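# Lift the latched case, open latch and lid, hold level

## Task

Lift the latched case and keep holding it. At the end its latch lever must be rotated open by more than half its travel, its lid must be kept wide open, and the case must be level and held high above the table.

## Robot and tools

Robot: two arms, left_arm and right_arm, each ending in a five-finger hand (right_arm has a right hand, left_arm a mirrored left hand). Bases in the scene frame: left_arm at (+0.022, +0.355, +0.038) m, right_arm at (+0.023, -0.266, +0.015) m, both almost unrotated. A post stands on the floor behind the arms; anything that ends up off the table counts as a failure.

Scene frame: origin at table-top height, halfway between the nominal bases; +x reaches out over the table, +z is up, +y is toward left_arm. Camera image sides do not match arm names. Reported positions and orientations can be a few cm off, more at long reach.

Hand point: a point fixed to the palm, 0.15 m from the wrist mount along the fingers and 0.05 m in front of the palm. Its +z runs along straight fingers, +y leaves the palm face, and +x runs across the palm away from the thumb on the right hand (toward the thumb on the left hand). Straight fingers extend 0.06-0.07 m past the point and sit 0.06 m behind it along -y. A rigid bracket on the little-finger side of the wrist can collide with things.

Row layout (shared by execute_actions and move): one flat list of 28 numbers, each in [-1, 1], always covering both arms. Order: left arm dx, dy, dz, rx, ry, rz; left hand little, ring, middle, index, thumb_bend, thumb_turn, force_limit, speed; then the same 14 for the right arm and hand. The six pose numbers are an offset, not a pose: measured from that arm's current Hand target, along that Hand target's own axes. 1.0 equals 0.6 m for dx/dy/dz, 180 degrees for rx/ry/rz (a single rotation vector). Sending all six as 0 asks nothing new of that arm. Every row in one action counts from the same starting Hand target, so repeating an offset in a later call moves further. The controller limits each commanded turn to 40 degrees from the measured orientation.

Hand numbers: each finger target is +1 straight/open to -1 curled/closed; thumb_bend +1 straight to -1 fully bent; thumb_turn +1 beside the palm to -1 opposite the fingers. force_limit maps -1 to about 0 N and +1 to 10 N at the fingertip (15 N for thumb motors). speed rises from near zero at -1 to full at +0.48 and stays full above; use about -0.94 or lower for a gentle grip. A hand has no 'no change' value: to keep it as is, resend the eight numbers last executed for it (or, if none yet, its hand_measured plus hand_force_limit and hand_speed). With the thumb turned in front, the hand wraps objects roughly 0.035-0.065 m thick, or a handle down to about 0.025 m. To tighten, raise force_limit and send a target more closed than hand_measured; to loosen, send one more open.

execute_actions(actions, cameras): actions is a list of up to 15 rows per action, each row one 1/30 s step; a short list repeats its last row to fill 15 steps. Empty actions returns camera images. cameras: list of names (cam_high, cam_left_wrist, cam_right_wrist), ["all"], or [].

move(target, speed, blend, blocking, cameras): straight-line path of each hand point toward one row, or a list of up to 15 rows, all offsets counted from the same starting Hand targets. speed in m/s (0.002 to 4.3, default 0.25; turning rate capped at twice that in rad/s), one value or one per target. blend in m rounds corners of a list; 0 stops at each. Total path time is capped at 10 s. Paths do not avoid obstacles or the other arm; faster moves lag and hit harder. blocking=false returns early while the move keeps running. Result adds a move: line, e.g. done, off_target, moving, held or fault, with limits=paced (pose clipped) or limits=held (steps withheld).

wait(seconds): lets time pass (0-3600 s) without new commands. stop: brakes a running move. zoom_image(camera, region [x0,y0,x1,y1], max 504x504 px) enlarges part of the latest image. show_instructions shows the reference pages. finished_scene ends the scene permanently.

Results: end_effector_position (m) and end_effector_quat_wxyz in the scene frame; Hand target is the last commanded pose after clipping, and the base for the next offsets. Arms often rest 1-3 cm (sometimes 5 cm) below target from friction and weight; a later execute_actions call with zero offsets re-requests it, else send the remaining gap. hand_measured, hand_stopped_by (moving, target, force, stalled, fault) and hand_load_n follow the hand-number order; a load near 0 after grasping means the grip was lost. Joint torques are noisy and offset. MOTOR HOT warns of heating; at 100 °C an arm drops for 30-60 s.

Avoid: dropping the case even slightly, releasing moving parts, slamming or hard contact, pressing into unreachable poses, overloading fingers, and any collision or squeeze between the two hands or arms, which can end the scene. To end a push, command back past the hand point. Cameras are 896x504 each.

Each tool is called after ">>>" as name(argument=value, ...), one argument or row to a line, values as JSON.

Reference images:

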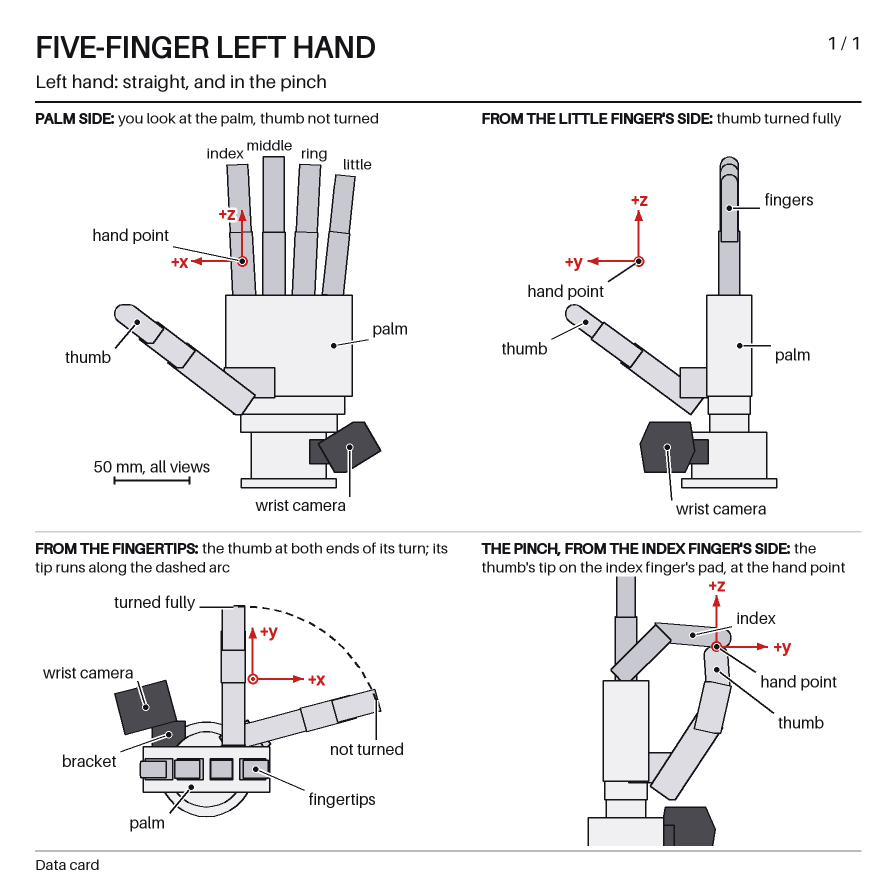

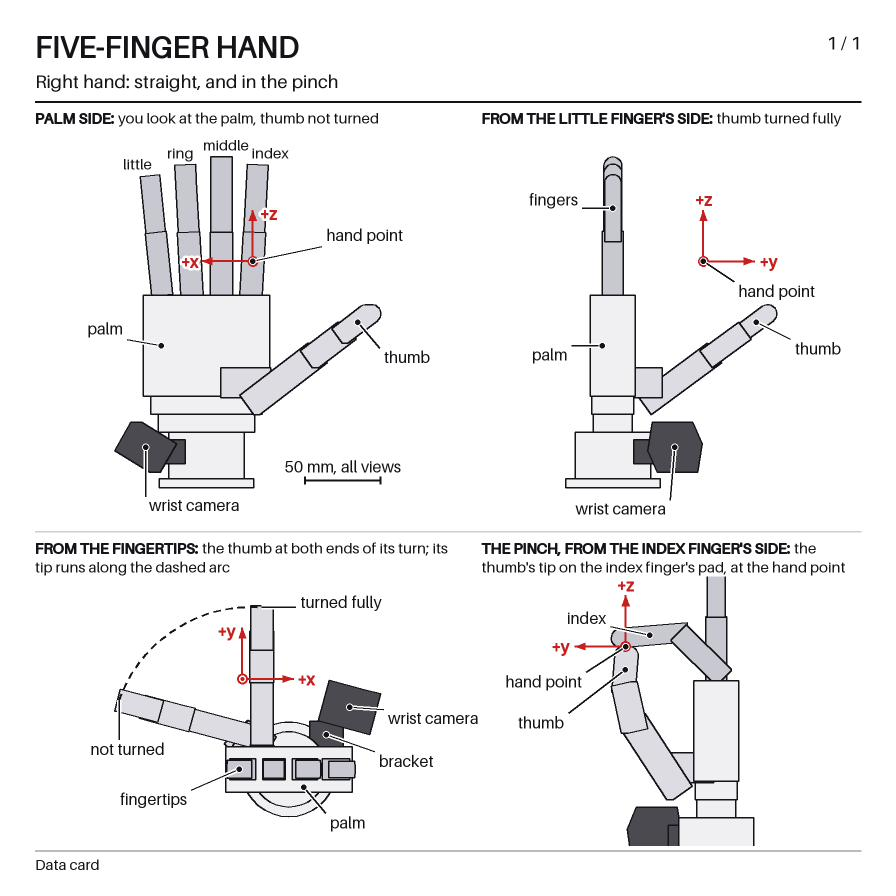

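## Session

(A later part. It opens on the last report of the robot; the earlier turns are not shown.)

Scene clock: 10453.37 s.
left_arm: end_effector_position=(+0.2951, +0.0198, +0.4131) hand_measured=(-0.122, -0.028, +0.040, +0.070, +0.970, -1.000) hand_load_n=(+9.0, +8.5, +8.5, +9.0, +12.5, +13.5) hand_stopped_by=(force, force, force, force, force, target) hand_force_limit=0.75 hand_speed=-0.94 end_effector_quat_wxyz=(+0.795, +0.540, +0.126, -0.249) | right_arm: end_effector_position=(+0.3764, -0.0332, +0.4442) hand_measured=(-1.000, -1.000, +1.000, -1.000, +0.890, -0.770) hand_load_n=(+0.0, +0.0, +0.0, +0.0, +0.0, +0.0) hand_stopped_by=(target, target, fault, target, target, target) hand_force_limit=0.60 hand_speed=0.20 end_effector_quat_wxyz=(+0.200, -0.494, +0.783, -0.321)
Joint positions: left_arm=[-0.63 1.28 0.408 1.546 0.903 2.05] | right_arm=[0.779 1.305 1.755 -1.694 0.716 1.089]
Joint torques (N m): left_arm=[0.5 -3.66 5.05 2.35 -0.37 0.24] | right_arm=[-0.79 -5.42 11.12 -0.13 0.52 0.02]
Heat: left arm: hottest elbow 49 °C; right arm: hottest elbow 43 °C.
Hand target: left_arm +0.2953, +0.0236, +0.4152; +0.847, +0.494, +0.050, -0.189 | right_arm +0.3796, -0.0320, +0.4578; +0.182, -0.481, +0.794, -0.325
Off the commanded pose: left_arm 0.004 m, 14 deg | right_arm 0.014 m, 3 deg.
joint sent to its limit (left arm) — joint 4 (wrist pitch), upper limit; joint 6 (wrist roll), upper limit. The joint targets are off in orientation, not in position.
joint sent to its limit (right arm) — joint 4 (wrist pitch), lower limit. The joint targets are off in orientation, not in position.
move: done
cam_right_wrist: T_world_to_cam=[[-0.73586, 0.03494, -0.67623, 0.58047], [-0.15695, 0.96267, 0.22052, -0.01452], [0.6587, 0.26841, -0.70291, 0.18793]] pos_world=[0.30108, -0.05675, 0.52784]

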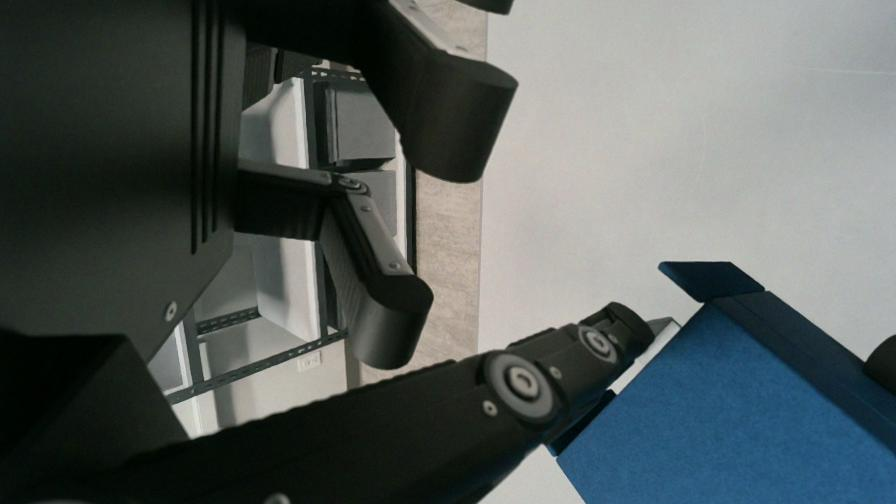

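>>> move(
  target=[0,0,0,0,0,0,-0.78,-0.78,-0.68,-0.68,0.5,-1,0.75,-0.94,0,0.0173,0.0181,0,0,0,-1,-1,1,-1,0.89,-0.77,0.6,0.2],
  speed=0.03,
  cameras=["cam_right_wrist"],
)

>>> zoom_image(
  camera="cam_right_wrist",
  region=[560, 220, 720, 380],
)

Scene clock: 10459.60 s.
left_arm: end_effector_position=(+0.2951, +0.0198, +0.4131) hand_measured=(-0.122, -0.028, +0.040, +0.070, +0.970, -1.000) hand_load_n=(+8.5, +8.5, +8.0, +9.0, +13.0, +13.0) hand_stopped_by=(force, force, force, force, force, target) hand_force_limit=0.75 hand_speed=-0.94 end_effector_quat_wxyz=(+0.795, +0.540, +0.126, -0.249) | right_arm: end_effector_position=(+0.3775, -0.0324, +0.4438) hand_measured=(-1.000, -1.000, +1.000, -1.000, +0.890, -0.770) hand_load_n=(+0.0, +0.0, +0.0, +0.0, +0.0, +0.0) hand_stopped_by=(target, target, fault, target, target, target) hand_force_limit=0.60 hand_speed=0.20 end_effector_quat_wxyz=(+0.201, -0.489, +0.786, -0.320)
Joint positions: left_arm=[-0.63 1.28 0.408 1.546 0.903 2.05] | right_arm=[0.779 1.307 1.755 -1.694 0.717 1.102]
Joint torques (N m): left_arm=[0.85 -3.84 4.92 2.32 -0.38 0.23] | right_arm=[-0.5 -5.3 8.42 -0.1 0.67 0.09]
Heat: left arm: hottest elbow 49 °C; right arm: hottest elbow 44 °C.
Hand target: left_arm +0.2953, +0.0236, +0.4152; +0.847, +0.494, +0.050, -0.189 | right_arm +0.3795, -0.0323, +0.4427; +0.182, -0.481, +0.794, -0.325
Off the commanded pose: left_arm 0.004 m, 14 deg | right_arm 0.002 m, 3 deg.
joint sent to its limit (left arm) — joint 4 (wrist pitch), upper limit; joint 6 (wrist roll), upper limit. The joint targets are off in orientation, not in position.
joint sent to its limit (right arm) — joint 4 (wrist pitch), lower limit. The joint targets still meet the commanded pose.
move: off_target (right_arm)
cam_right_wrist: T_world_to_cam=[[-0.73325, 0.04581, -0.67842, 0.58132], [-0.14864, 0.9628, 0.22566, -0.02041], [0.66352, 0.26631, -0.69916, 0.18317]] pos_world=[0.30168, -0.05576, 0.52704]

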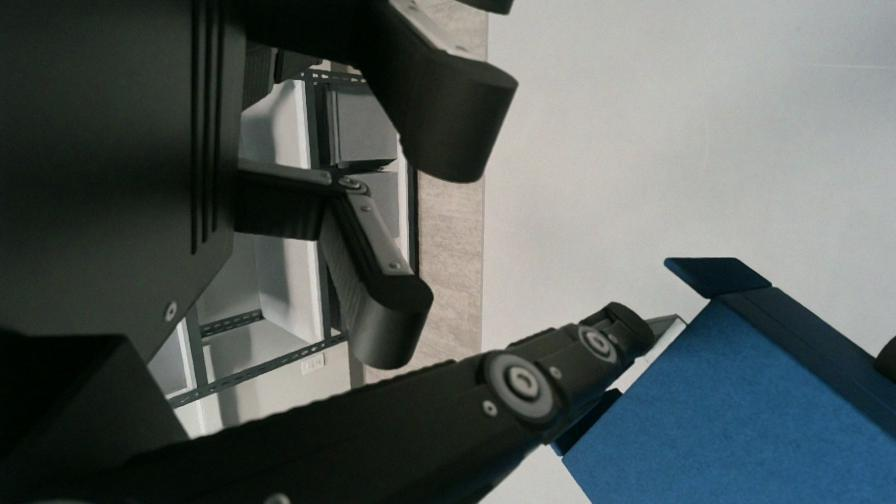

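Scaled by 3.150 from the camera's image (finer frame: 1280x720).

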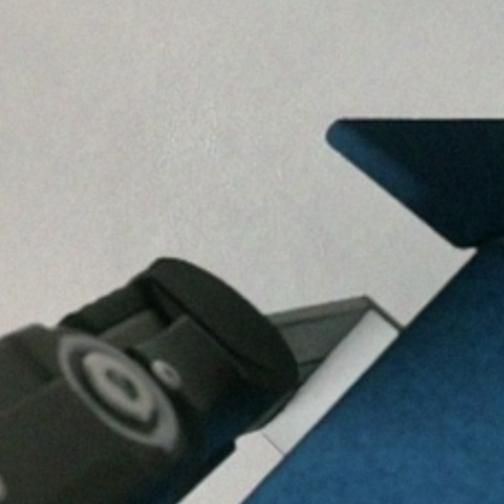

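>>> move(
  target=[0,0,0,0,0,0,-0.78,-0.78,-0.68,-0.68,0.5,-1,0.75,-0.94,0,0.0138,0.0145,0,0,0,-1,-1,1,-1,0.89,-0.8,0.6,0.2],
  speed=0.03,
  cameras=["cam_right_wrist"],
)

>>> zoom_image(
  camera="cam_right_wrist",
  region=[560, 220, 720, 380],
)

Scene clock: 10468.30 s.
left_arm: end_effector_position=(+0.2954, +0.0197, +0.4127) hand_measured=(-0.122, -0.028, +0.040, +0.070, +0.970, -1.000) hand_load_n=(+9.0, +8.5, +8.5, +9.0, +12.5, +13.0) hand_stopped_by=(force, force, force, force, force, target) hand_force_limit=0.75 hand_speed=-0.94 end_effector_quat_wxyz=(+0.794, +0.540, +0.126, -0.249) | right_arm: end_effector_position=(+0.3785, -0.0325, +0.4348) hand_measured=(-1.000, -1.000, +1.000, -1.000, +0.890, -0.800) hand_load_n=(+0.0, +0.0, +0.0, +0.0, +0.0, -0.5) hand_stopped_by=(target, target, fault, target, target, target) hand_force_limit=0.60 hand_speed=0.20 end_effector_quat_wxyz=(+0.194, -0.485, +0.790, -0.322)
Joint positions: left_arm=[-0.63 1.282 0.408 1.546 0.904 2.05] | right_arm=[0.779 1.311 1.736 -1.694 0.721 1.122]
Joint torques (N m): left_arm=[0.79 -3.84 4.94 2.37 -0.41 0.26] | right_arm=[-0.38 -5.6 7.83 -0.16 0.65 0.12]
Heat: left arm: hottest elbow 49 °C; right arm: hottest elbow 43 °C.
Hand target: left_arm +0.2954, +0.0237, +0.4152; +0.847, +0.494, +0.050, -0.189 | right_arm +0.3794, -0.0326, +0.4308; +0.182, -0.481, +0.794, -0.325
Off the commanded pose: left_arm 0.005 m, 14 deg | right_arm 0.004 m, 1 deg.
joint sent to its limit (left arm) — joint 4 (wrist pitch), upper limit; joint 6 (wrist roll), upper limit. The joint targets are off in orientation, not in position.
joint sent to its limit (right arm) — joint 4 (wrist pitch), lower limit. The joint targets still meet the commanded pose.
move: done
cam_right_wrist: T_world_to_cam=[[-0.73769, 0.05327, -0.67304, 0.57545], [-0.13184, 0.96632, 0.22099, -0.02236], [0.66214, 0.25176, -0.70582, 0.17921]] pos_world=[0.30289, -0.05417, 0.51873]

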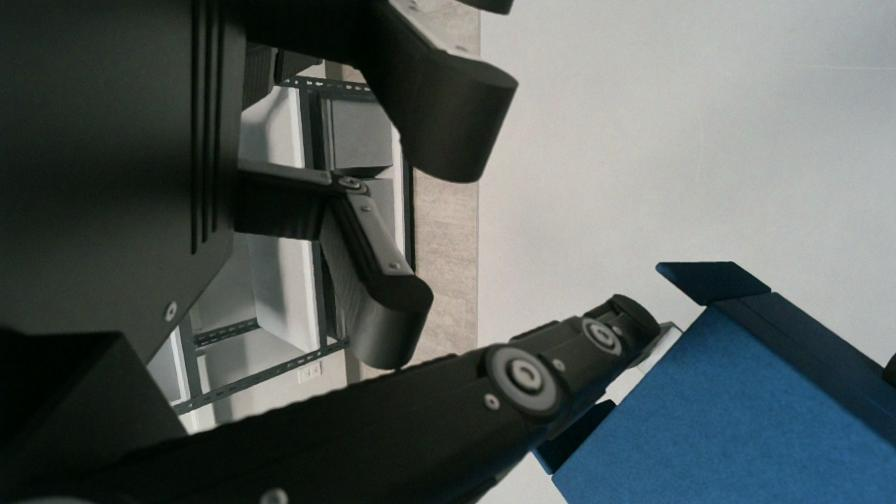

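Scaled by 3.150 from the camera's image (finer frame: 1280x720).

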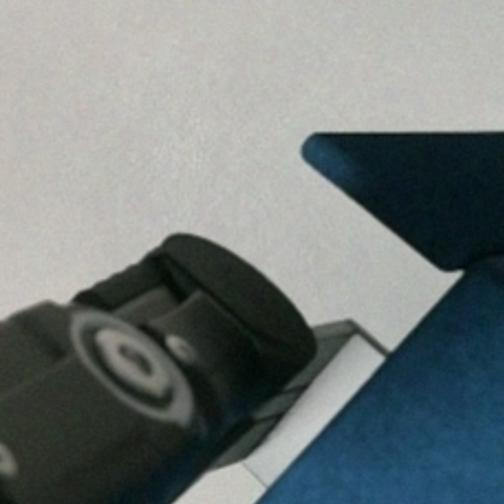

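>>> move(
  target=[
    [0,0,0,0,0,0,-0.78,-0.78,-0.68,-0.68,0.5,-1,0.75,-0.94,0,-0.008,-0.008,0,0,0,-1,-1,1,-1,0.89,-0.86,0.6,0.2],
    [0,0,0,0,0,0,-0.78,-0.78,-0.68,-0.68,0.5,-1,0.75,-0.94,0,0.0138,0.0145,0,0,0,-1,-1,1,-1,0.89,-0.86,0.6,0.2],
  ],
  speed=0.03,
  cameras=["cam_right_wrist"],
)

>>> zoom_image(
  camera="cam_right_wrist",
  region=[560, 220, 720, 380],
)

Scene clock: 10475.97 s.
left_arm: end_effector_position=(+0.2952, +0.0197, +0.4121) hand_measured=(-0.122, -0.028, +0.040, +0.070, +0.970, -1.000) hand_load_n=(+9.0, +8.5, +8.5, +9.0, +12.5, +13.0) hand_stopped_by=(force, force, force, force, force, target) hand_force_limit=0.75 hand_speed=-0.94 end_effector_quat_wxyz=(+0.794, +0.540, +0.126, -0.249) | right_arm: end_effector_position=(+0.3762, -0.0350, +0.4188) hand_measured=(-1.000, -1.000, +1.000, -1.000, +0.890, -0.860) hand_load_n=(+0.0, +0.0, +0.0, +0.0, +0.0, +0.0) hand_stopped_by=(target, target, fault, target, target, target) hand_force_limit=0.60 hand_speed=0.20 end_effector_quat_wxyz=(+0.178, -0.488, +0.790, -0.325)
Joint positions: left_arm=[-0.63 1.282 0.407 1.546 0.904 2.05] | right_arm=[0.779 1.311 1.698 -1.694 0.722 1.131]
Joint torques (N m): left_arm=[0.73 -4.01 4.98 2.26 -0.44 0.25] | right_arm=[-0.5 -6.3 8.01 0.47 0.67 0.11]
Heat: left arm: hottest elbow 49 °C; right arm: hottest elbow 43 °C.
Hand target: left_arm +0.2954, +0.0236, +0.4151; +0.847, +0.494, +0.050, -0.189 | right_arm +0.3793, -0.0328, +0.4188; +0.182, -0.481, +0.794, -0.325
Off the commanded pose: left_arm 0.005 m, 14 deg | right_arm 0.004 m, 1 deg.
joint sent to its limit (left arm) — joint 4 (wrist pitch), upper limit; joint 6 (wrist roll), upper limit. The joint targets are off in orientation, not in position.
move: done
cam_right_wrist: T_world_to_cam=[[-0.75316, 0.04369, -0.65638, 0.56169], [-0.12038, 0.97179, 0.20281, -0.01327], [0.64673, 0.23177, -0.72665, 0.18389]] pos_world=[0.30251, -0.05426, 0.505]

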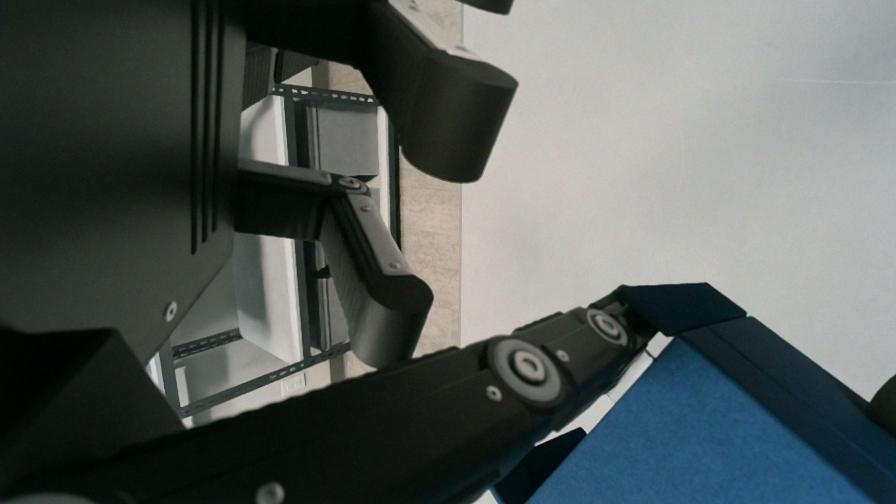

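Scaled by 3.150 from the camera's image (finer frame: 1280x720).

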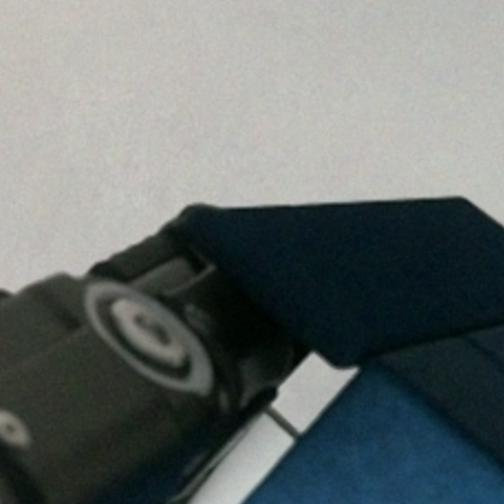

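>>> move(
  target=[0,0,0,0,0,0,-0.78,-0.78,-0.68,-0.68,0.5,-1,0.75,-0.94,0,0,0,0,0,0,-1,-1,1,-1,0.89,-0.7,0.6,-0.5],
  speed=0.03,
  cameras=["cam_right_wrist"],
)

Scene clock: 10482.83 s.
left_arm: end_effector_position=(+0.2965, +0.0207, +0.4122) hand_measured=(-0.122, -0.028, +0.040, +0.070, +0.970, -1.000) hand_load_n=(+9.0, +8.5, +8.5, +9.0, +12.5, +13.0) hand_stopped_by=(force, force, force, force, force, target) hand_force_limit=0.75 hand_speed=-0.94 end_effector_quat_wxyz=(+0.795, +0.540, +0.127, -0.247) | right_arm: end_effector_position=(+0.3764, -0.0352, +0.4189) hand_measured=(-1.000, -1.000, +1.000, -1.000, +0.890, -0.700) hand_load_n=(+0.0, +0.5, +0.0, +0.0, +0.0, +0.0) hand_stopped_by=(target, target, fault, target, target, target) hand_force_limit=0.60 hand_speed=-0.50 end_effector_quat_wxyz=(+0.178, -0.488, +0.790, -0.326)
Joint positions: left_arm=[-0.626 1.282 0.407 1.546 0.903 2.051] | right_arm=[0.779 1.311 1.698 -1.694 0.723 1.131]
Joint torques (N m): left_arm=[0.62 -4.01 4.75 2.32 -0.41 0.24] | right_arm=[-0.38 -6.01 7.98 0.46 0.62 0.12]
Heat: left arm: hottest elbow 48 °C; right arm: hottest elbow 42 °C.
Hand target: left_arm +0.2953, +0.0236, +0.4151; +0.847, +0.494, +0.050, -0.189 | right_arm +0.3792, -0.0328, +0.4188; +0.182, -0.481, +0.794, -0.325
Off the commanded pose: left_arm 0.004 m, 14 deg | right_arm 0.004 m, 1 deg.
joint sent to its limit (left arm) — joint 4 (wrist pitch), upper limit; joint 6 (wrist roll), upper limit. The joint targets are off in orientation, not in position.
move: done
cam_right_wrist: T_world_to_cam=[[-0.75257, 0.04379, -0.65705, 0.56193], [-0.11997, 0.97197, 0.20219, -0.01297], [0.64749, 0.23099, -0.72623, 0.18336]] pos_world=[0.30261, -0.05436, 0.505]

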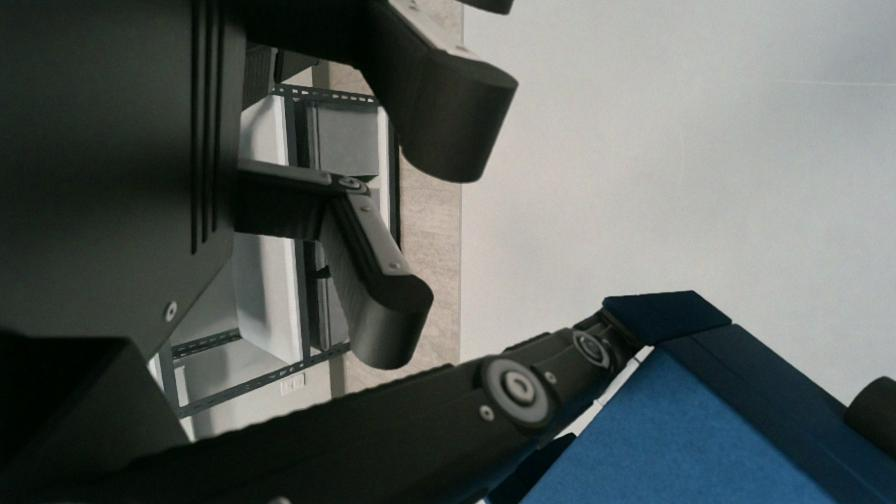

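>>> move(
  target=[0,0,0,0,0,0,-0.78,-0.78,-0.68,-0.68,0.5,-1,0.75,-0.94,0,0,0,0,0,0,-1,-1,1,-1,0.89,-0.5,0.6,-0.5],
  speed=0.03,
  cameras=["cam_right_wrist"],
)

>>> zoom_image(
  camera="cam_right_wrist",
  region=[540, 250, 740, 450],
)

Scene clock: 10490.20 s.
left_arm: end_effector_position=(+0.3009, +0.0242, +0.4133) hand_measured=(-0.122, -0.028, +0.040, +0.070, +0.970, -1.000) hand_load_n=(+9.5, +8.5, +8.0, +7.5, +13.0, +11.5) hand_stopped_by=(force, force, force, force, force, target) hand_force_limit=0.75 hand_speed=-0.94 end_effector_quat_wxyz=(+0.798, +0.536, +0.131, -0.240) | right_arm: end_effector_position=(+0.3769, -0.0359, +0.4193) hand_measured=(-1.000, -1.000, +1.000, -1.000, +0.890, -0.500) hand_load_n=(+0.0, +0.0, -0.5, +0.0, -1.0, -4.5) hand_stopped_by=(target, target, fault, target, target, target) hand_force_limit=0.60 hand_speed=-0.50 end_effector_quat_wxyz=(+0.178, -0.487, +0.789, -0.328)
Joint positions: left_arm=[-0.618 1.282 0.407 1.547 0.893 2.054] | right_arm=[0.779 1.311 1.698 -1.694 0.728 1.131]
Joint torques (N m): left_arm=[-0.32 -3.9 4.94 2.32 -0.01 0.19] | right_arm=[-0.32 -5.95 7.99 0.46 0.4 0.12]
Heat: left arm: hottest elbow 48 °C; right arm: hottest elbow 42 °C.
Hand target: left_arm +0.2953, +0.0236, +0.4151; +0.847, +0.494, +0.050, -0.189 | right_arm +0.3792, -0.0328, +0.4188; +0.182, -0.481, +0.794, -0.325
Off the commanded pose: left_arm 0.006 m, 13 deg | right_arm 0.004 m, 1 deg.
joint sent to its limit (left arm) — joint 4 (wrist pitch), upper limit; joint 6 (wrist roll), upper limit. The joint targets are off in orientation, not in position.
move: done
cam_right_wrist: T_world_to_cam=[[-0.75032, 0.04253, -0.6597, 0.56289], [-0.11931, 0.97283, 0.19842, -0.01083], [0.65022, 0.22759, -0.72486, 0.1817]] pos_world=[0.30291, -0.05476, 0.5052]

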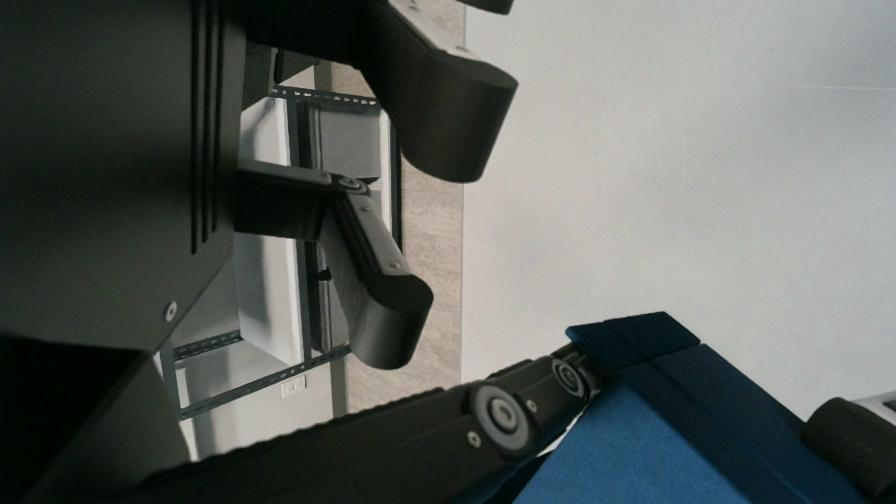

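Scaled by 2.520 from the camera's image (finer frame: 1280x720).

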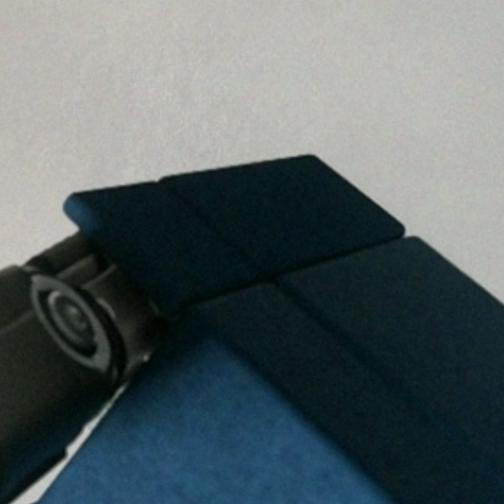

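>>> move(
  target=[0,0,0,0,0,0,-0.78,-0.78,-0.68,-0.68,0.5,-1,0.75,-0.94,-0.0063,-0.0122,0.0115,0,0,0,-1,-1,1,-1,0.89,-0.5,0.6,-0.5],
  speed=0.03,
  cameras=["cam_right_wrist"],
)

Scene clock: 10499.77 s.
left_arm: end_effector_position=(+0.3010, +0.0242, +0.4131) hand_measured=(-0.122, -0.028, +0.040, +0.070, +0.970, -1.000) hand_load_n=(+9.0, +8.5, +8.5, +8.5, +13.0, +12.0) hand_stopped_by=(force, force, force, force, force, target) hand_force_limit=0.75 hand_speed=-0.94 end_effector_quat_wxyz=(+0.798, +0.536, +0.131, -0.240) | right_arm: end_effector_position=(+0.3780, -0.0391, +0.4183) hand_measured=(-1.000, -1.000, +1.000, -1.000, +0.890, -0.500) hand_load_n=(+0.0, +0.0, +0.0, +0.0, +1.0, -2.5) hand_stopped_by=(target, target, fault, target, target, target) hand_force_limit=0.60 hand_speed=-0.50 end_effector_quat_wxyz=(+0.174, -0.489, +0.790, -0.327)
Joint positions: left_arm=[-0.618 1.282 0.407 1.547 0.893 2.054] | right_arm=[0.768 1.311 1.698 -1.694 0.72 1.118]
Joint torques (N m): left_arm=[-0.44 -3.66 4.93 2.26 -0.03 0.18] | right_arm=[-1.32 -5.25 8.8 1.21 0.51 -0.02]
Heat: left arm: hottest elbow 48 °C; right arm: hottest elbow 41 °C.
Hand target: left_arm +0.2953, +0.0236, +0.4151; +0.847, +0.494, +0.050, -0.189 | right_arm +0.3900, -0.0342, +0.4187; +0.182, -0.481, +0.794, -0.325
Off the commanded pose: left_arm 0.006 m, 13 deg | right_arm 0.013 m, 1 deg.
joint sent to its limit (left arm) — joint 4 (wrist pitch), upper limit; joint 6 (wrist roll), upper limit. The joint targets are off in orientation, not in position.
move: off_target (right_arm)
cam_right_wrist: T_world_to_cam=[[-0.75685, 0.0409, -0.65231, 0.56248], [-0.11757, 0.97324, 0.19743, -0.00765], [0.64293, 0.22612, -0.73179, 0.18663]] pos_world=[0.30482, -0.05776, 0.50499]

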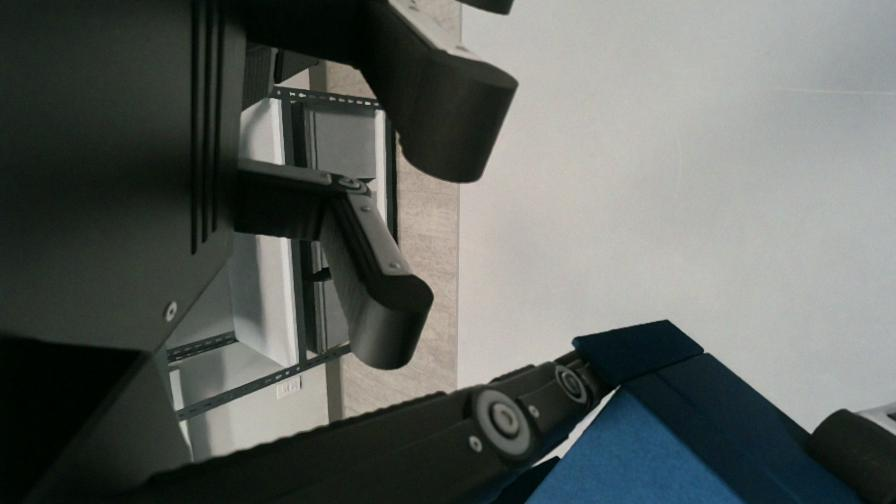

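>>> move(
  target=[0,0,0,0,0,0,-0.78,-0.78,-0.68,-0.68,0.5,-1,0.75,-0.94,-0.0164,-0.0102,0.0092,0,0,0,-1,-1,1,-1,0.89,-0.5,0.6,-0.5],
  speed=0.03,
  cameras=["cam_right_wrist"],
)

Scene clock: 10505.50 s.
left_arm: end_effector_position=(+0.3000, +0.0224, +0.4106) hand_measured=(-0.122, -0.028, +0.040, +0.070, +0.970, -1.000) hand_load_n=(+8.5, +8.5, +8.5, +9.0, +12.5, +13.0) hand_stopped_by=(force, force, force, force, force, target) hand_force_limit=0.75 hand_speed=-0.94 end_effector_quat_wxyz=(+0.795, +0.540, +0.130, -0.243) | right_arm: end_effector_position=(+0.3916, -0.0344, +0.4046) hand_measured=(-1.000, -1.000, +1.000, -1.000, +0.890, -0.500) hand_load_n=(+0.0, +0.0, +0.0, +0.0, +0.0, +0.0) hand_stopped_by=(target, target, fault, target, target, target) hand_force_limit=0.60 hand_speed=-0.50 end_effector_quat_wxyz=(+0.162, -0.494, +0.788, -0.330)
Joint positions: left_arm=[-0.618 1.287 0.407 1.547 0.903 2.054] | right_arm=[0.752 1.348 1.698 -1.671 0.717 1.096]
Joint torques (N m): left_arm=[-0.15 -4.37 4.79 2.32 -0.4 0.21] | right_arm=[-1.03 -6.18 10.99 0.81 0.48 0.05]
Heat: left arm: hottest elbow 48 °C; right arm: hottest elbow 41 °C.
Hand target: left_arm +0.2954, +0.0236, +0.4150; +0.847, +0.494, +0.050, -0.189 | right_arm +0.4019, -0.0295, +0.4187; +0.182, -0.481, +0.794, -0.325
Off the commanded pose: left_arm 0.007 m, 14 deg | right_arm 0.018 m, 3 deg.
joint sent to its limit (left arm) — joint 4 (wrist pitch), upper limit; joint 6 (wrist roll), upper limit. The joint targets are off in orientation, not in position.
move: off_target (right_arm)
cam_right_wrist: T_world_to_cam=[[-0.76945, 0.02665, -0.63816, 0.56249], [-0.1157, 0.97678, 0.1803, -0.00162], [0.62814, 0.21256, -0.7485, 0.17891]] pos_world=[0.32023, -0.05144, 0.49316]

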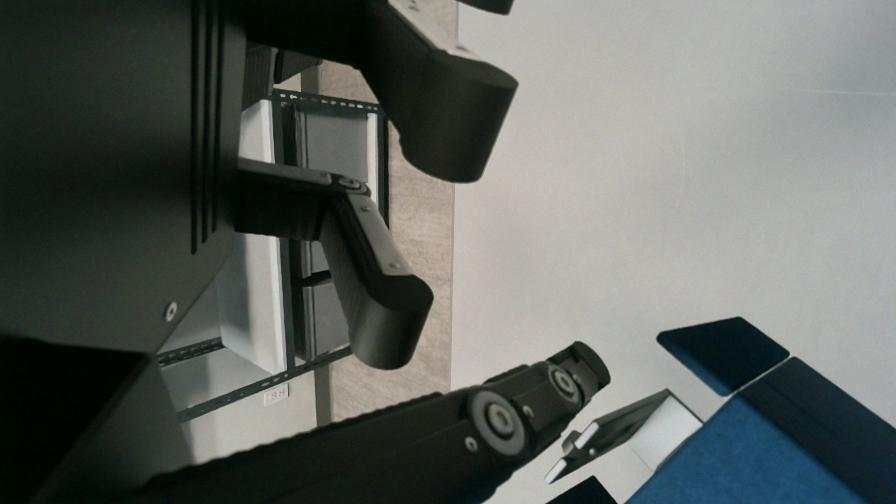

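>>> zoom_image(
  camera="cam_right_wrist",
  region=[520, 360, 720, 504],
)

Scaled by 2.520 from the camera's image (finer frame: 1280x720).

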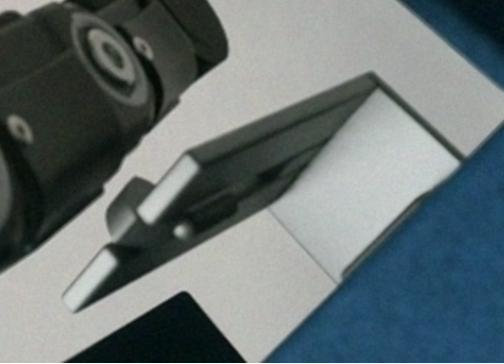

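>>> zoom_image(
  camera="cam_right_wrist",
  region=[540, 380, 640, 480],
)

>>> zoom_image(
  camera="cam_right_wrist",
  region=[610, 380, 710, 480],
)

Scaled by 5.040 from the camera's image (finer frame: 1280x720).

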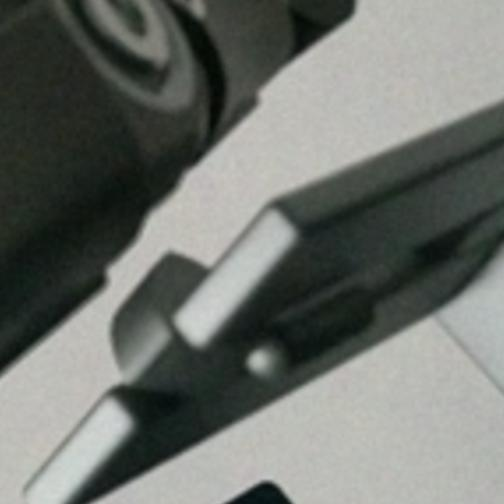

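Scaled by 5.040 from the camera's image (finer frame: 1280x720).

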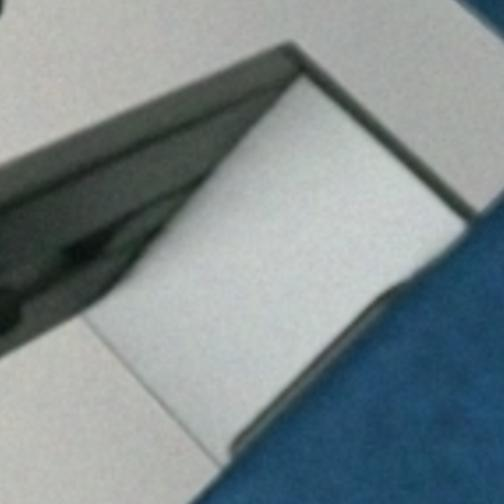

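>>> move(
  target=[
    [0,0,0,0,0,0,-0.78,-0.78,-0.68,-0.68,0.5,-1,0.75,-0.94,-0.012,-0.015,0.02,0,0,0,-1,-1,1,-1,0.89,-0.8,0.6,-0.2],
    [0,0,0,0,0,0,-0.78,-0.78,-0.68,-0.68,0.5,-1,0.75,-0.94,-0.012,-0.085,-0.05,0,0,0,-1,-1,1,-1,0.2,1,0.6,0.2],
  ],
  speed=0.06,
  cameras=["cam_right_wrist"],
)

Scene clock: 10611.90 s.
left_arm: end_effector_position=(+0.3000, +0.0224, +0.4106) hand_measured=(-0.122, -0.028, +0.040, +0.070, +0.970, -1.000) hand_load_n=(+9.0, +8.5, +8.5, +9.0, +12.5, +13.0) hand_stopped_by=(force, force, force, force, force, target) hand_force_limit=0.75 hand_speed=-0.94 end_effector_quat_wxyz=(+0.795, +0.540, +0.130, -0.243) | right_arm: end_effector_position=(+0.4161, -0.0263, +0.4641) hand_measured=(-1.000, -1.000, +1.000, -1.000, +0.200, +1.000) hand_load_n=(+0.0, +0.0, +0.0, +0.0, +0.0, -0.5) hand_stopped_by=(target, target, fault, target, target, target) hand_force_limit=0.60 hand_speed=0.20 end_effector_quat_wxyz=(+0.203, -0.488, +0.786, -0.321)
Joint positions: left_arm=[-0.618 1.287 0.407 1.547 0.903 2.054] | right_arm=[0.723 1.404 1.902 -1.694 0.7 1.032]
Joint torques (N m): left_arm=[0.38 -4.07 5.03 2.29 -0.39 0.16] | right_arm=[-1.32 -6.77 10.78 -0.06 0.46 -0.12]
Heat: left arm: hottest elbow 46 °C; right arm: hottest elbow 43 °C.
Hand target: left_arm +0.2954, +0.0236, +0.4150; +0.847, +0.494, +0.050, -0.189 | right_arm +0.4200, -0.0295, +0.4755; +0.182, -0.481, +0.793, -0.325
Off the commanded pose: left_arm 0.006 m, 14 deg | right_arm 0.013 m, 3 deg.
joint sent to its limit (left arm) — joint 4 (wrist pitch), upper limit; joint 6 (wrist roll), upper limit. The joint targets are off in orientation, not in position.
joint sent to its limit (right arm) — joint 4 (wrist pitch), lower limit. The joint targets are off in orientation, not in position.
move: off_target (right_arm); target 2's new numbers were sent with right_arm's hand 0.012 m and 3 deg from that target
cam_right_wrist: T_world_to_cam=[[-0.72952, 0.04711, -0.68234, 0.62335], [-0.14922, 0.96263, 0.22601, -0.02508], [0.66749, 0.2667, -0.69522, 0.16663]] pos_world=[0.33977, -0.04966, 0.54685]

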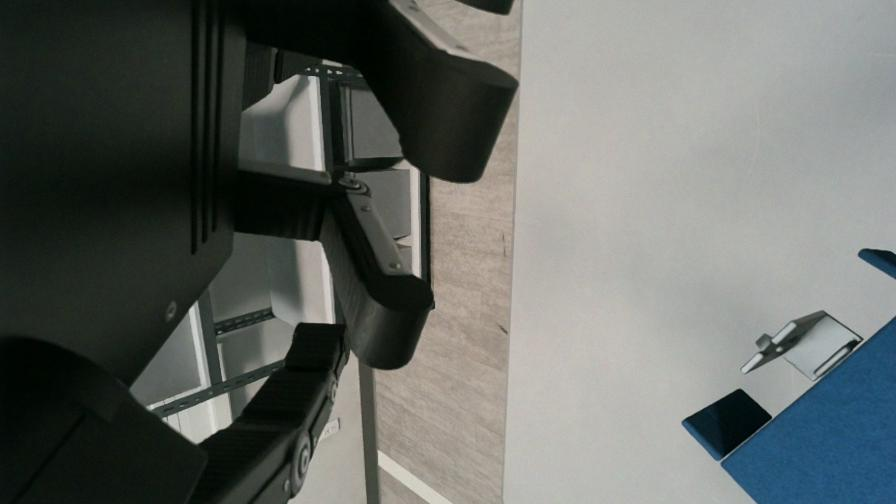

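>>> zoom_image(
  camera="cam_right_wrist",
  region=[720, 290, 880, 400],
)

Scaled by 3.150 from the camera's image (finer frame: 1280x720).

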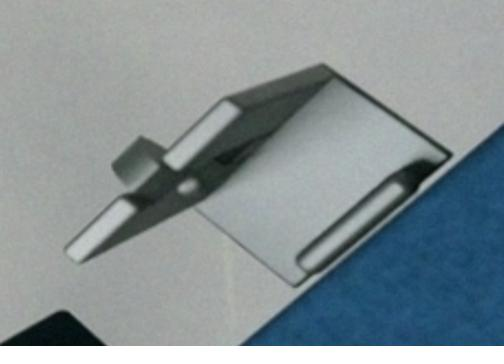

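>>> move(
  target=[0,0,0,0,0,0,-0.78,-0.78,-0.68,-0.68,0.5,-1,0.75,-0.94,0.0085,0.1278,-0.0363,0,0,0,-1,-1,1,-1,0.2,1,0.6,0.2],
  speed=0.05,
  cameras=["cam_right_wrist"],
)

Scene clock: 10643.20 s.
left_arm: end_effector_position=(+0.3000, +0.0224, +0.4106) hand_measured=(-0.122, -0.028, +0.040, +0.070, +0.970, -1.000) hand_load_n=(+9.0, +8.5, +8.5, +8.5, +12.5, +13.0) hand_stopped_by=(force, force, force, force, force, target) hand_force_limit=0.75 hand_speed=-0.94 end_effector_quat_wxyz=(+0.795, +0.540, +0.130, -0.243) | right_arm: end_effector_position=(+0.3616, -0.0004, +0.4329) hand_measured=(-1.000, -1.000, +1.000, -1.000, +0.200, +1.000) hand_load_n=(+0.0, +0.0, +0.0, +0.0, +0.0, +0.0) hand_stopped_by=(target, target, fault, target, target, target) hand_force_limit=0.60 hand_speed=0.20 end_effector_quat_wxyz=(+0.214, -0.494, +0.782, -0.314)
Joint positions: left_arm=[-0.618 1.287 0.407 1.547 0.903 2.054] | right_arm=[0.867 1.316 1.731 -1.694 0.734 1.186]
Joint torques (N m): left_arm=[-0.21 -4.19 4.94 2.33 -0.39 0.18] | right_arm=[0.38 -7.24 7.84 -0.17 0.67 0.12]
Heat: left arm: hottest elbow 46 °C; right arm: hottest elbow 46 °C.
Hand target: left_arm +0.2954, +0.0236, +0.4150; +0.847, +0.494, +0.050, -0.189 | right_arm +0.3550, -0.0016, +0.4384; +0.182, -0.481, +0.794, -0.325
Off the commanded pose: left_arm 0.006 m, 14 deg | right_arm 0.009 m, 4 deg.
joint sent to its limit (left arm) — joint 4 (wrist pitch), upper limit; joint 6 (wrist roll), upper limit. The joint targets are off in orientation, not in position.
joint sent to its limit (right arm) — joint 4 (wrist pitch), lower limit. The joint targets are off in orientation, not in position.
move: off_target (right_arm)
cam_right_wrist: T_world_to_cam=[[-0.7252, 0.0415, -0.68728, 0.56171], [-0.17391, 0.95478, 0.24115, -0.04877], [0.66621, 0.29441, -0.68519, 0.17054]] pos_world=[0.28526, -0.02695, 0.51467]

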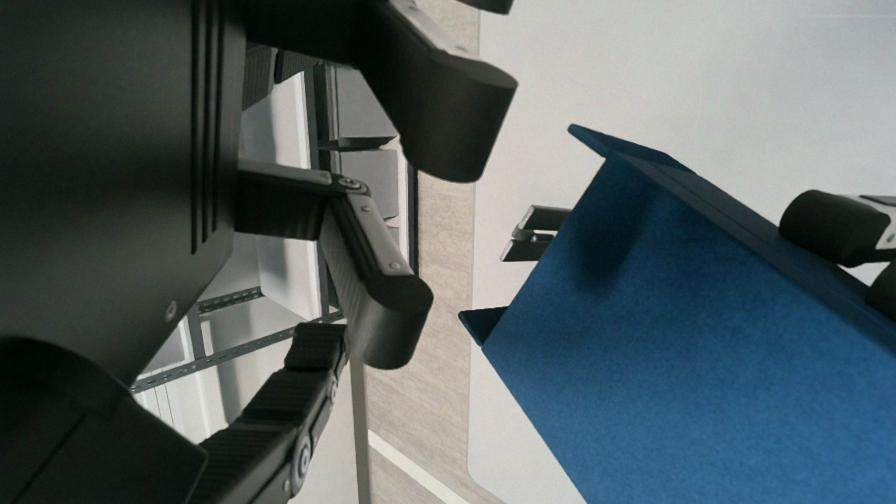

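>>> zoom_image(
  camera="cam_right_wrist",
  region=[490, 190, 590, 280],
)

Scaled by 5.040 from the camera's image (finer frame: 1280x720).

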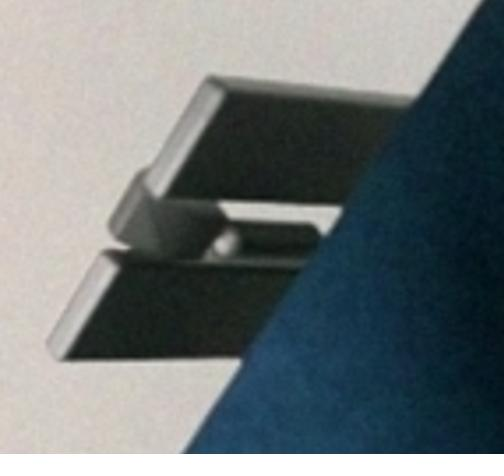

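>>> move(
  target=[
    [0,0,0,0,0,0,-0.78,-0.78,-0.68,-0.68,0.5,-1,0.75,-0.94,0.0028,-0.0825,-0.0863,0,0,0,-1,-1,1,-1,0.2,1,0.6,0.2],
    [0,0,0,0,0,0,-0.78,-0.78,-0.68,-0.68,0.5,-1,0.75,-0.94,-0.0847,-0.129,-0.0495,0.002,-0.0576,-0.0603,-1,-1,1,-1,0.93,-1,0.6,0.2],
  ],
  speed=0.08,
  cameras=["cam_right_wrist"],
)

Scene clock: 10800.37 s.
left_arm: end_effector_position=(+0.3000, +0.0224, +0.4106) hand_measured=(-0.122, -0.028, +0.040, +0.070, +0.970, -1.000) hand_load_n=(+9.0, +8.5, +8.0, +9.0, +12.5, +13.0) hand_stopped_by=(force, force, force, force, force, target) hand_force_limit=0.75 hand_speed=-0.94 end_effector_quat_wxyz=(+0.795, +0.540, +0.130, -0.243) | right_arm: end_effector_position=(+0.4082, +0.0325, +0.4992) hand_measured=(-1.000, -1.000, +1.000, -1.000, +0.930, -1.000) hand_load_n=(+0.0, +0.0, +0.0, +0.0, +0.0, +0.0) hand_stopped_by=(target, target, fault, target, target, target) hand_force_limit=0.60 hand_speed=0.20 end_effector_quat_wxyz=(+0.234, -0.584, +0.718, -0.297)
Joint positions: left_arm=[-0.618 1.287 0.407 1.547 0.903 2.054] | right_arm=[0.802 1.493 2.098 -1.694 0.634 0.834]
Joint torques (N m): left_arm=[-0.56 -4.19 5 2.39 -0.38 0.19] | right_arm=[-1.38 -7.88 10.61 0.09 0.41 -0.13]
Heat: left arm: hottest elbow 45 °C; right arm: hottest elbow 41 °C.
Hand target: left_arm +0.2954, +0.0236, +0.4150; +0.847, +0.494, +0.050, -0.189 | right_arm +0.4110, +0.0281, +0.5121; +0.223, -0.581, +0.724, -0.298
Off the commanded pose: left_arm 0.006 m, 14 deg | right_arm 0.014 m, 2 deg.
joint sent to its limit (left arm) — joint 4 (wrist pitch), upper limit; joint 6 (wrist roll), upper limit. The joint targets are off in orientation, not in position.
joint sent to its limit (right arm) — joint 4 (wrist pitch), lower limit. The joint targets still meet the commanded pose.
move: off_target (right_arm); target 2's new numbers were sent with right_arm's hand 0.014 m and 1 deg from that target
cam_right_wrist: T_world_to_cam=[[-0.72372, -0.1439, -0.67492, 0.63891], [-0.3797, 0.8997, 0.21533, 0.01061], [0.57624, 0.41211, -0.70577, 0.21849]] pos_world=[0.34052, -0.00765, 0.58313]

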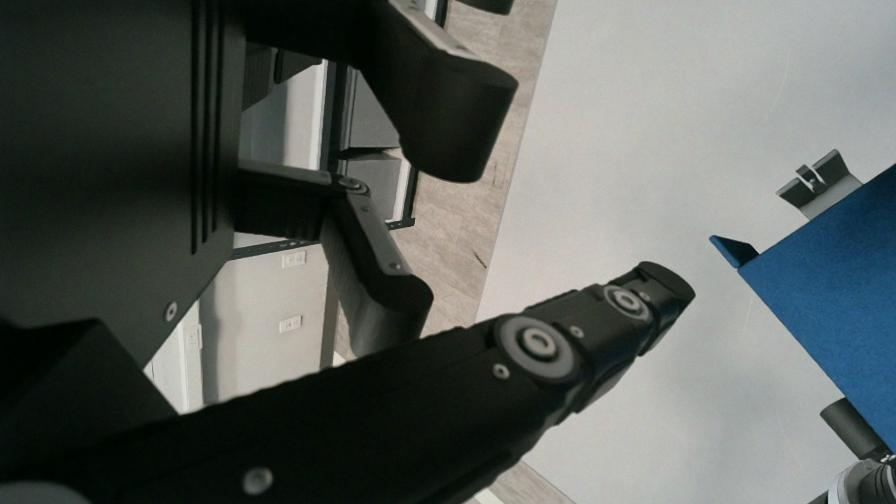

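>>> zoom_image(
  camera="cam_right_wrist",
  region=[760, 130, 896, 266],
)

Scaled by 3.706 from the camera's image (finer frame: 1280x720).

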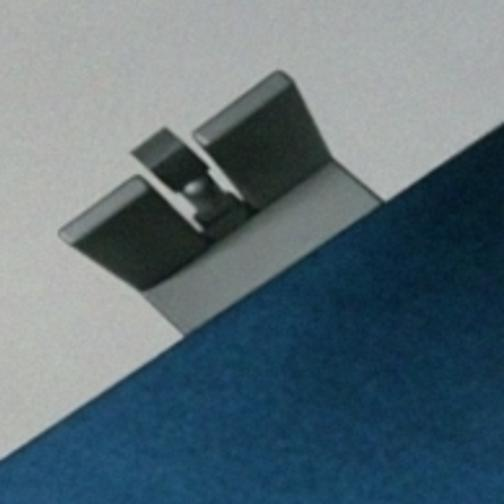

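>>> move(
  target=[0,0,0,0,0,0,-0.78,-0.78,-0.68,-0.68,0.5,-1,0.75,-0.94,0.0078,0.055,0.075,0,0,0,-1,-1,1,-1,0.93,-1,0.6,0.2],
  speed=0.06,
  cameras=["cam_right_wrist"],
)

>>> zoom_image(
  camera="cam_right_wrist",
  region=[560, 150, 814, 404],
)

Scene clock: 10818.03 s.
left_arm: end_effector_position=(+0.3000, +0.0224, +0.4106) hand_measured=(-0.122, -0.028, +0.040, +0.070, +0.970, -1.000) hand_load_n=(+9.0, +8.5, +8.5, +9.0, +12.5, +13.0) hand_stopped_by=(force, force, force, force, force, target) hand_force_limit=0.75 hand_speed=-0.94 end_effector_quat_wxyz=(+0.795, +0.540, +0.130, -0.243) | right_arm: end_effector_position=(+0.4140, +0.0257, +0.4478) hand_measured=(-1.000, -1.000, +1.000, -1.000, +0.930, -1.000) hand_load_n=(+0.0, +0.0, +0.0, +0.0, +0.0, +0.0) hand_stopped_by=(target, target, fault, target, target, target) hand_force_limit=0.60 hand_speed=0.20 end_effector_quat_wxyz=(+0.210, -0.586, +0.723, -0.298)
Joint positions: left_arm=[-0.618 1.287 0.407 1.547 0.903 2.054] | right_arm=[0.781 1.451 1.911 -1.595 0.628 0.834]
Joint torques (N m): left_arm=[-0.38 -4.37 5 2.29 -0.4 0.17] | right_arm=[-1.38 -9.41 7.92 1.07 0.39 -0.12]
Heat: left arm: hottest elbow 44 °C; right arm: hottest elbow 43 °C.
Hand target: left_arm +0.2954, +0.0236, +0.4150; +0.847, +0.494, +0.050, -0.189 | right_arm +0.4167, +0.0207, +0.4569; +0.223, -0.581, +0.724, -0.298
Off the commanded pose: left_arm 0.006 m, 14 deg | right_arm 0.011 m, 2 deg.
joint sent to its limit (left arm) — joint 4 (wrist pitch), upper limit; joint 6 (wrist roll), upper limit. The joint targets are off in orientation, not in position.
move: off_target (right_arm)
cam_right_wrist: T_world_to_cam=[[-0.75009, -0.14923, -0.64428, 0.60481], [-0.35578, 0.91228, 0.20289, 0.0253], [0.55749, 0.38141, -0.73738, 0.2043]] pos_world=[0.34876, -0.01074, 0.53519]

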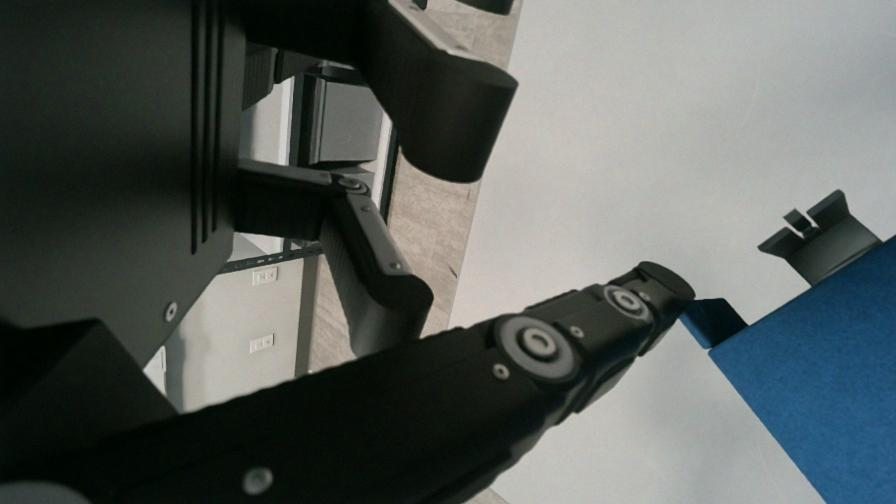

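Scaled by 1.984 from the camera's image (finer frame: 1280x720).

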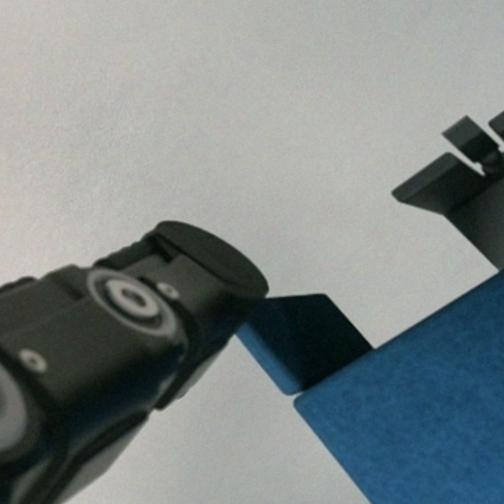

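>>> zoom_image(
  camera="cam_right_wrist",
  region=[670, 180, 896, 370],
)

Scaled by 2.230 from the camera's image (finer frame: 1280x720).

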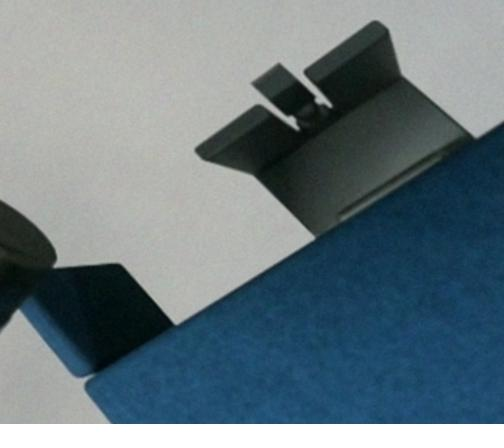

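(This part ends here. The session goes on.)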